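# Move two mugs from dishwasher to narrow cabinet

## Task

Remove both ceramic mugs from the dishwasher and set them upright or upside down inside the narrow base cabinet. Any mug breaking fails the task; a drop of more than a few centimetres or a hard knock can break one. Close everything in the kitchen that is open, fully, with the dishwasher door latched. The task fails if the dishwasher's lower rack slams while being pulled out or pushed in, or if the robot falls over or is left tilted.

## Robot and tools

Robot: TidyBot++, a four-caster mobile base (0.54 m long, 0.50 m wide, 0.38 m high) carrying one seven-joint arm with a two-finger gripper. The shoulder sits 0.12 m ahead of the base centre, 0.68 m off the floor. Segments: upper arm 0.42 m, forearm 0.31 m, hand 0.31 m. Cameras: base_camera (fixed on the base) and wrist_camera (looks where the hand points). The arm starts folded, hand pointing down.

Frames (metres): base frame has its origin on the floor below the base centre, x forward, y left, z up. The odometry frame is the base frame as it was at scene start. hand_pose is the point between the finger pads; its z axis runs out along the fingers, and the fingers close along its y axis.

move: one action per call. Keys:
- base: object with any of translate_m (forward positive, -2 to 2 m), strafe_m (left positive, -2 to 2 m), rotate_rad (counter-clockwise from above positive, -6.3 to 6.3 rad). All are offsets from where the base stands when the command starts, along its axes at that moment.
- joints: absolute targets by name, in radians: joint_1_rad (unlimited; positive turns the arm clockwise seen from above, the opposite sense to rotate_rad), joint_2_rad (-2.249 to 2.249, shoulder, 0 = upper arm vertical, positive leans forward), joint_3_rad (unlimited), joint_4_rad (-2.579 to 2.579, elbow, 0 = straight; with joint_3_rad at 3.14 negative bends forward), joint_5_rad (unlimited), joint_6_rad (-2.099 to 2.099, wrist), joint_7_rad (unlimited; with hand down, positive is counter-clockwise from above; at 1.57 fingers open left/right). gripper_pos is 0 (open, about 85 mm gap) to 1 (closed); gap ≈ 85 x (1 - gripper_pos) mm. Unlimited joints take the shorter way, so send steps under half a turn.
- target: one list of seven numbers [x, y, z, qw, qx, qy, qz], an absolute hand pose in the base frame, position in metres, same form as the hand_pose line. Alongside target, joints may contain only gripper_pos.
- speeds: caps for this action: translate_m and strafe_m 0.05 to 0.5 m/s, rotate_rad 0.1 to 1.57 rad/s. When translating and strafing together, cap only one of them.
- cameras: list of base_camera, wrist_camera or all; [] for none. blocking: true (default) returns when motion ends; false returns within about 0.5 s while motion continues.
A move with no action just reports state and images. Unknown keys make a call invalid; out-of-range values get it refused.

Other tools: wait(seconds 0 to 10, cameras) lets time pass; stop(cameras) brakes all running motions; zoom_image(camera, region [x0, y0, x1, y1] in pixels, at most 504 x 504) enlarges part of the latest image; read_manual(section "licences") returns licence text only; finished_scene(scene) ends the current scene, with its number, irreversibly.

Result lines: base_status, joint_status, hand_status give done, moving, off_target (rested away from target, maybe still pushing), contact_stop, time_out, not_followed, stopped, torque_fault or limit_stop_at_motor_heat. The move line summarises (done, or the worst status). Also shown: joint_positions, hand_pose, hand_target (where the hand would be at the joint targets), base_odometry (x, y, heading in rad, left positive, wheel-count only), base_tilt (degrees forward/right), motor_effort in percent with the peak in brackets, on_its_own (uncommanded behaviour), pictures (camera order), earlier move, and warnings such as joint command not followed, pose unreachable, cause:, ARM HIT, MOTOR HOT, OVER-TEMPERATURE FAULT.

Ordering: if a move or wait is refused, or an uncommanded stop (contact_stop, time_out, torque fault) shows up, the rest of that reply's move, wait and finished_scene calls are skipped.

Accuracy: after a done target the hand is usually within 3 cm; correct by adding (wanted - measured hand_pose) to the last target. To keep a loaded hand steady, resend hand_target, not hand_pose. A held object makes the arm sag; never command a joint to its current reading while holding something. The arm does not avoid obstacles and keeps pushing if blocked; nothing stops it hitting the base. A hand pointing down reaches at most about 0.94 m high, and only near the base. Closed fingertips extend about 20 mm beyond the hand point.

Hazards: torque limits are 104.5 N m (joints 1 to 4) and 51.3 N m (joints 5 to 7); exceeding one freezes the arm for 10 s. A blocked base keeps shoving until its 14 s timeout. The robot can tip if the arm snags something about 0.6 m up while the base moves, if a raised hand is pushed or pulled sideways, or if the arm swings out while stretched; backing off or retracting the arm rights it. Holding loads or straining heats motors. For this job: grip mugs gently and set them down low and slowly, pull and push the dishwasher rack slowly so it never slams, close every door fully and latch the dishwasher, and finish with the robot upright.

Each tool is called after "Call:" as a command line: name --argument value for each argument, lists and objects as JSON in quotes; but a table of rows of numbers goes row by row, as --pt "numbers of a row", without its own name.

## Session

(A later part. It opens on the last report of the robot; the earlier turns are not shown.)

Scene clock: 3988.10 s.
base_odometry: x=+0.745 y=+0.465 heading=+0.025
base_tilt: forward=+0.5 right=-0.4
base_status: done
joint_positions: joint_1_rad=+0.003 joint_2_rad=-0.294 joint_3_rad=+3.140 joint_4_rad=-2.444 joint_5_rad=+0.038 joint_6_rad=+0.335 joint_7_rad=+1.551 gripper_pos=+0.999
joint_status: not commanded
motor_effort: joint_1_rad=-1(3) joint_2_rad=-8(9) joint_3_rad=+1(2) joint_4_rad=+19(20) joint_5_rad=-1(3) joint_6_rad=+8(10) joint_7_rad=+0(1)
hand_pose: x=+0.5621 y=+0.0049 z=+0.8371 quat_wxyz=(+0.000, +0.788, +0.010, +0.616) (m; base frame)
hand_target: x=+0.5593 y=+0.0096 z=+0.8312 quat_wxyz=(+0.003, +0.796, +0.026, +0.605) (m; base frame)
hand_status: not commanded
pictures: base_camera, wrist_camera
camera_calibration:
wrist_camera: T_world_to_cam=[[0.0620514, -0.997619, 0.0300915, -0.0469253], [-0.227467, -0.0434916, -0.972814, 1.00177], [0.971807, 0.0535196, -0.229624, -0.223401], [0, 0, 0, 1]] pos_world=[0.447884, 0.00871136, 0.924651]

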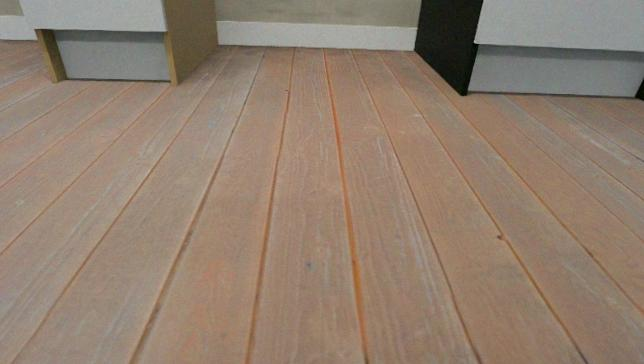

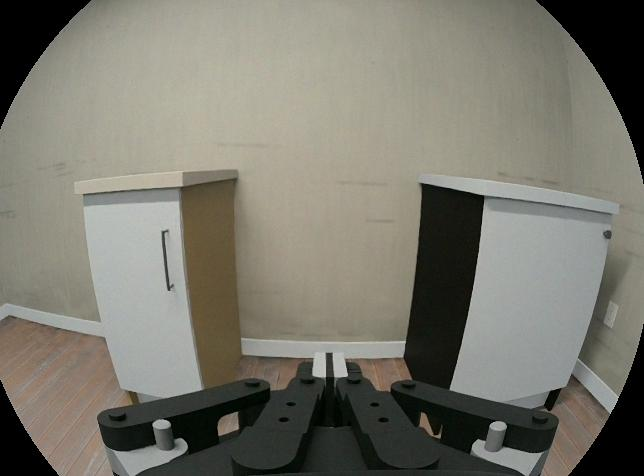

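Call:
move --base '{"rotate_rad": 2.9}' --cameras '["wrist_camera", "base_camera"]'

Scene clock: 4006.57 s.
move: done
base_odometry: x=+0.745 y=+0.465 heading=+2.924
base_tilt: forward=+0.5 right=-0.4
base_status: done
joint_positions: joint_1_rad=+0.003 joint_2_rad=-0.294 joint_3_rad=+3.140 joint_4_rad=-2.444 joint_5_rad=+0.038 joint_6_rad=+0.335 joint_7_rad=+1.551 gripper_pos=+0.999
joint_status: not commanded
motor_effort: joint_1_rad=-1(2) joint_2_rad=-7(9) joint_3_rad=+0(2) joint_4_rad=+20(20) joint_5_rad=-1(3) joint_6_rad=+9(10) joint_7_rad=+0(1)
hand_pose: x=+0.5621 y=+0.0048 z=+0.8371 quat_wxyz=(+0.000, +0.788, +0.010, +0.616) (m; base frame)
hand_target: x=+0.5593 y=+0.0096 z=+0.8312 quat_wxyz=(+0.003, +0.796, +0.026, +0.605) (m; base frame)
hand_status: not commanded
pictures: base_camera, wrist_camera
camera_calibration:
wrist_camera: T_world_to_cam=[[0.0620514, -0.997619, 0.0300915, -0.0469253], [-0.227467, -0.0434916, -0.972814, 1.00177], [0.971807, 0.0535196, -0.229624, -0.223401], [0, 0, 0, 1]] pos_world=[0.447884, 0.00871136, 0.924651]

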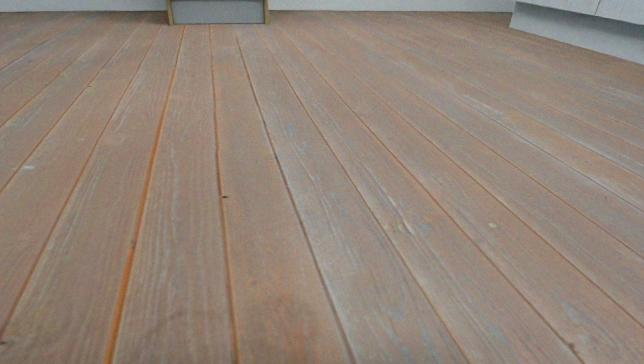

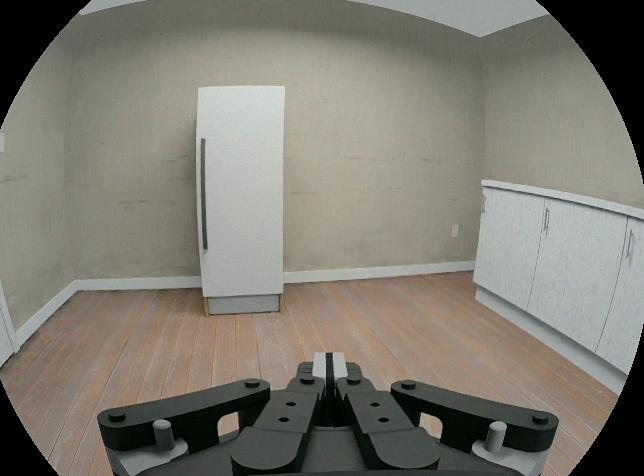

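Call:
zoom_image --camera "wrist_camera" --region '[170, 70, 310, 200]'

Call:
zoom_image --camera "wrist_camera" --region '[170, 195, 310, 325]'

Call:
zoom_image --camera "wrist_camera" --region '[460, 170, 640, 400]'

Scaled by 3.600.

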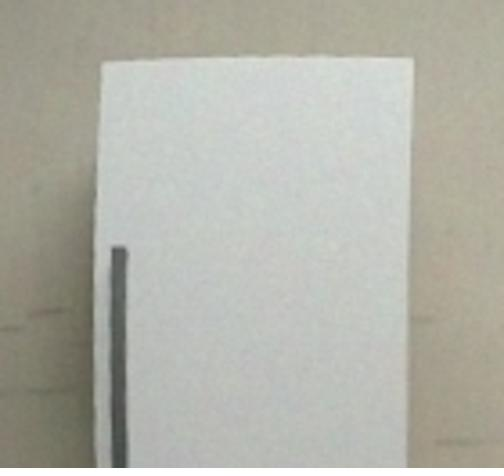

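Scaled by 3.600.

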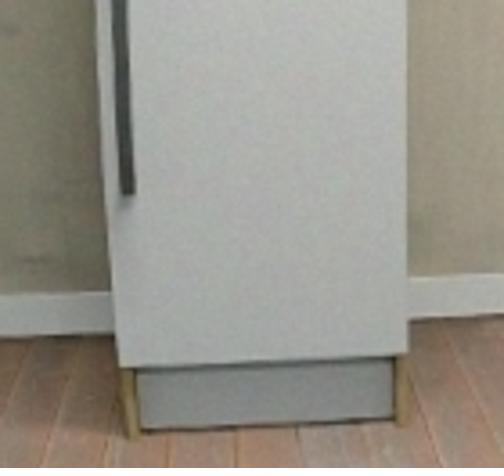

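Scaled by 2.191.

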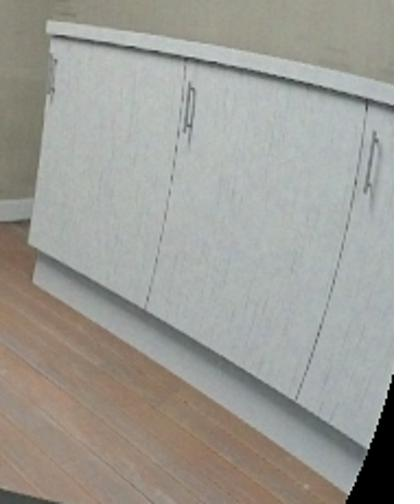

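Call:
move --base '{"translate_m": 1.15, "strafe_m": 1.11, "rotate_rad": -0.38}' --speeds '{"translate_m": 0.4}' --cameras '["wrist_camera", "base_camera"]'

Scene clock: 4020.13 s.
move: done
base_odometry: x=-0.617 y=-0.370 heading=+2.544
base_tilt: forward=+0.6 right=-0.3
base_status: done
joint_positions: joint_1_rad=+0.003 joint_2_rad=-0.295 joint_3_rad=+3.141 joint_4_rad=-2.444 joint_5_rad=+0.038 joint_6_rad=+0.335 joint_7_rad=+1.551 gripper_pos=+0.999
joint_status: not commanded
motor_effort: joint_1_rad=-1(2) joint_2_rad=-8(12) joint_3_rad=+0(2) joint_4_rad=+20(20) joint_5_rad=-1(2) joint_6_rad=+8(10) joint_7_rad=+0(1)
hand_pose: x=+0.5619 y=+0.0042 z=+0.8375 quat_wxyz=(+0.001, +0.788, +0.009, +0.616) (m; base frame)
hand_target: x=+0.5593 y=+0.0096 z=+0.8312 quat_wxyz=(+0.003, +0.796, +0.026, +0.605) (m; base frame)
hand_status: not commanded
pictures: base_camera, wrist_camera
camera_calibration:
wrist_camera: T_world_to_cam=[[0.0608132, -0.997704, 0.0298195, -0.046618], [-0.22653, -0.0428906, -0.973059, 1.0018], [0.972104, 0.0524198, -0.228618, -0.224164], [0, 0, 0, 1]] pos_world=[0.447684, 0.00820759, 0.924954]

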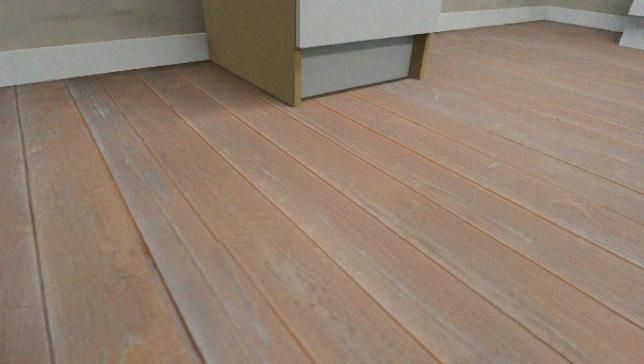

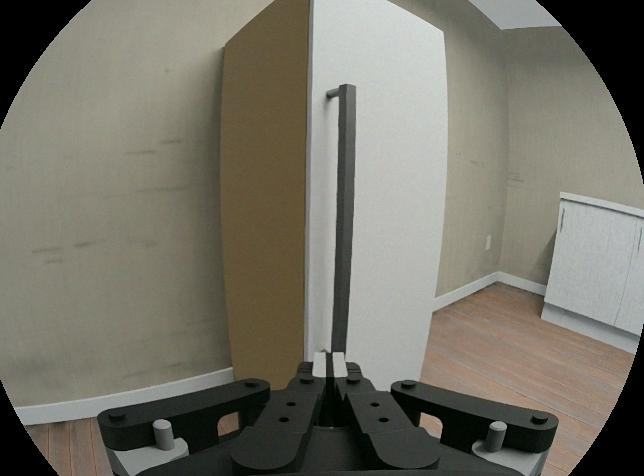

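Call:
zoom_image --camera "wrist_camera" --region '[270, 80, 350, 160]'

Call:
zoom_image --camera "wrist_camera" --region '[270, 160, 350, 240]'

Call:
zoom_image --camera "wrist_camera" --region '[260, 280, 340, 360]'

Call:
zoom_image --camera "base_camera" --region '[260, 0, 440, 110]'

Scaled by 6.300.

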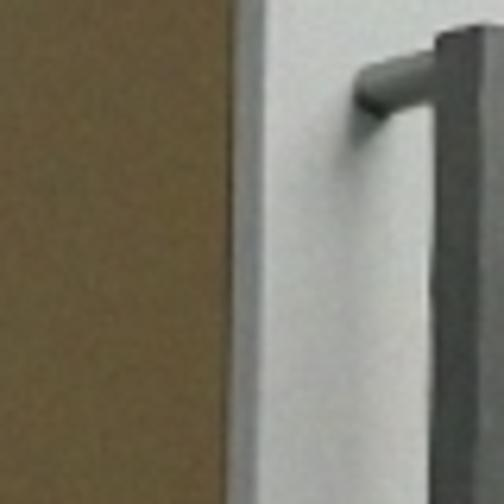

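Scaled by 6.300.

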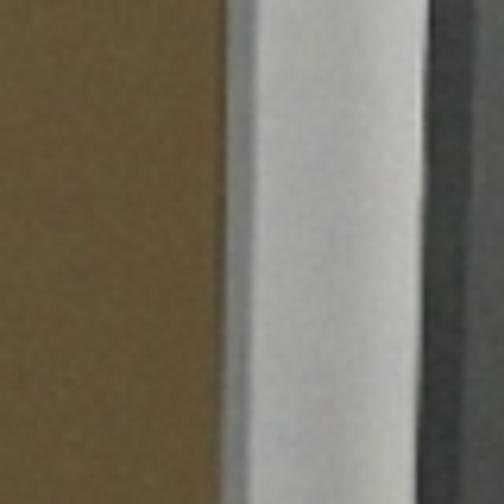

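Scaled by 6.300.

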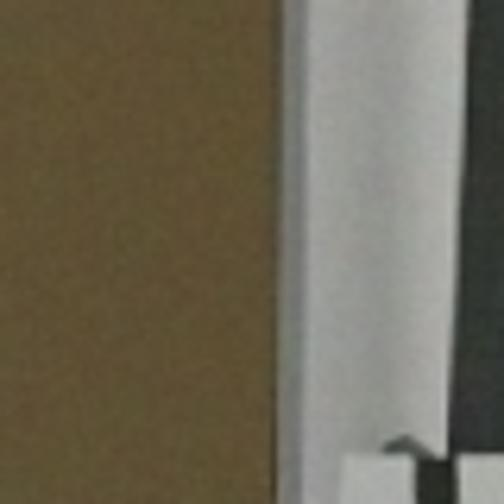

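Scaled by 2.800.

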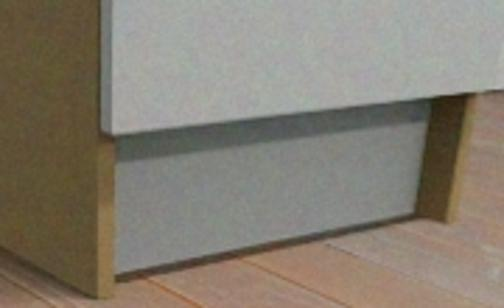

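Call:
zoom_image --camera "base_camera" --region '[280, 10, 330, 60]'

Call:
zoom_image --camera "wrist_camera" --region '[290, 100, 330, 140]'

Call:
zoom_image --camera "wrist_camera" --region '[290, 230, 330, 270]'

Scaled by 10.080.

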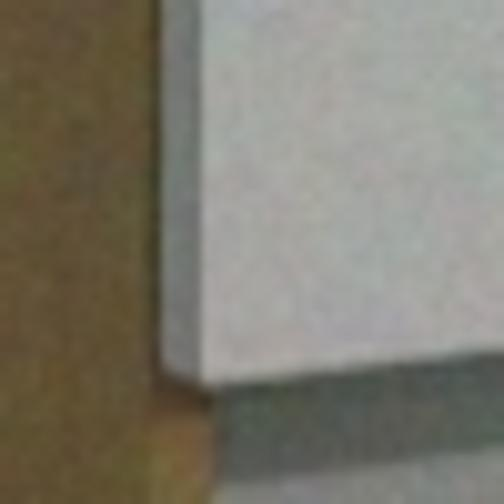

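Scaled by 12.600.

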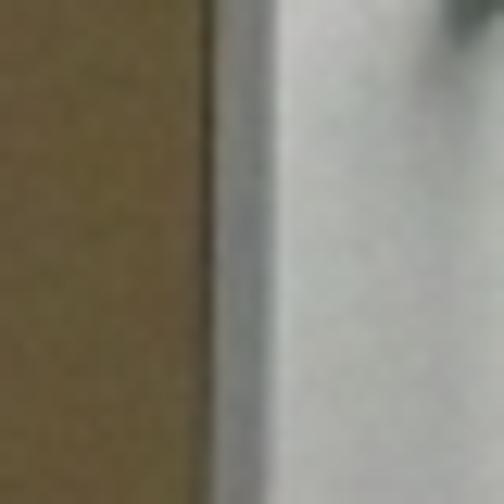

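Scaled by 12.600.

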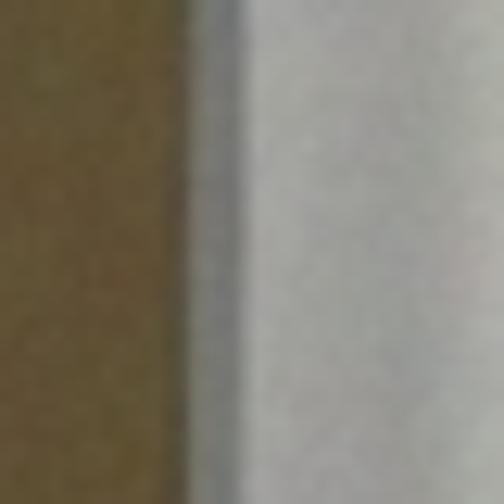

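Call:
zoom_image --camera "wrist_camera" --region '[530, 170, 644, 360]'

Scaled by 2.653.

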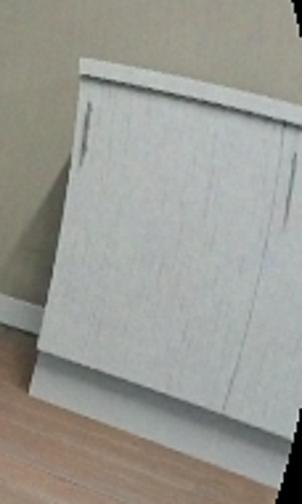

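Call:
move --base '{"rotate_rad": -1.2}' --cameras '["wrist_camera", "base_camera"]'

Scene clock: 4066.23 s.
move: done
base_odometry: x=-0.617 y=-0.370 heading=+1.344
base_tilt: forward=+0.5 right=-0.3
base_status: done
joint_positions: joint_1_rad=+0.003 joint_2_rad=-0.295 joint_3_rad=+3.142 joint_4_rad=-2.444 joint_5_rad=+0.038 joint_6_rad=+0.335 joint_7_rad=+1.551 gripper_pos=+0.999
joint_status: not commanded
motor_effort: joint_1_rad=-1(2) joint_2_rad=-8(9) joint_3_rad=+1(2) joint_4_rad=+19(20) joint_5_rad=-2(3) joint_6_rad=+8(10) joint_7_rad=+0(1)
hand_pose: x=+0.5619 y=+0.0041 z=+0.8375 quat_wxyz=(+0.001, +0.788, +0.009, +0.616) (m; base frame)
hand_target: x=+0.5593 y=+0.0096 z=+0.8312 quat_wxyz=(+0.003, +0.796, +0.026, +0.605) (m; base frame)
hand_status: not commanded
pictures: base_camera, wrist_camera
camera_calibration:
wrist_camera: T_world_to_cam=[[0.0604768, -0.997728, 0.0296935, -0.0464516], [-0.226552, -0.0426918, -0.973063, 1.00181], [0.97212, 0.0521206, -0.22862, -0.224162], [0, 0, 0, 1]] pos_world=[0.447684, 0.00810645, 0.924954]

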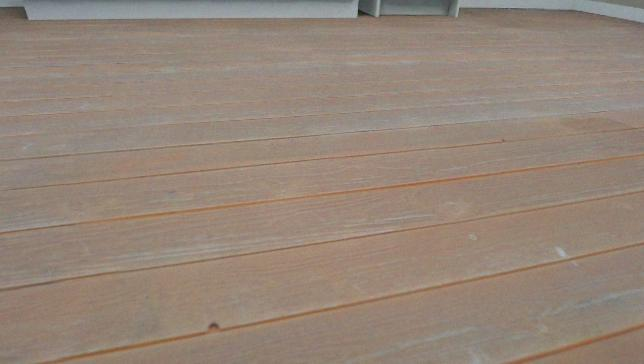

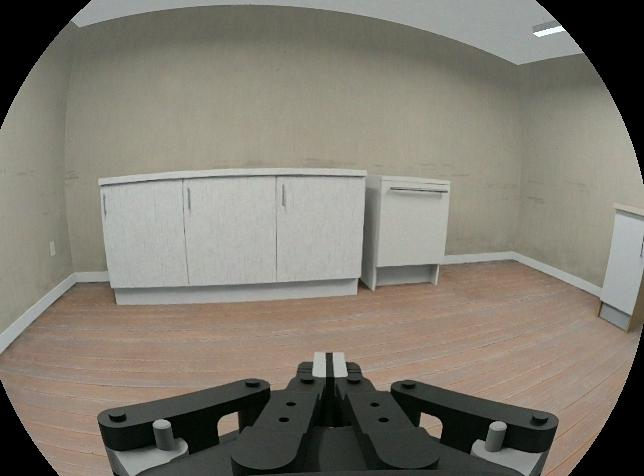

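Call:
zoom_image --camera "wrist_camera" --region '[350, 165, 470, 300]'

Call:
zoom_image --camera "wrist_camera" --region '[85, 160, 235, 310]'

Call:
zoom_image --camera "wrist_camera" --region '[225, 160, 375, 310]'

Call:
zoom_image --camera "wrist_camera" --region '[560, 180, 644, 340]'

Scaled by 3.733.

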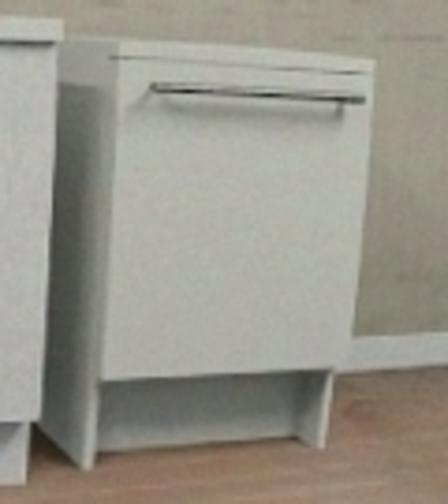

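Scaled by 3.360.

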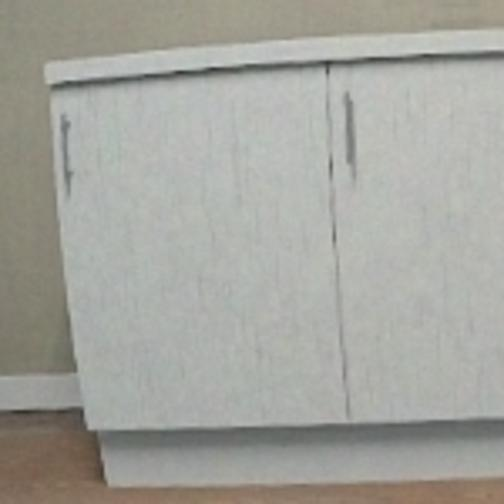

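Scaled by 3.360.

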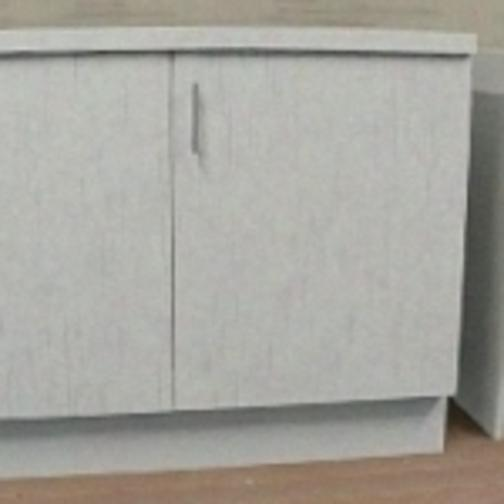

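Scaled by 3.150.

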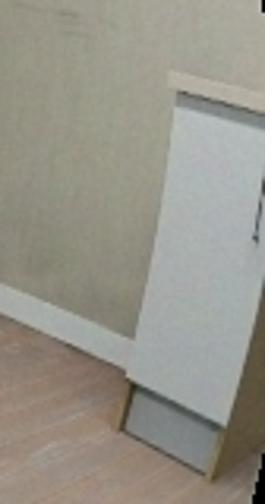

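Call:
finished_scene --scene 2

The scene is finished: the task was done.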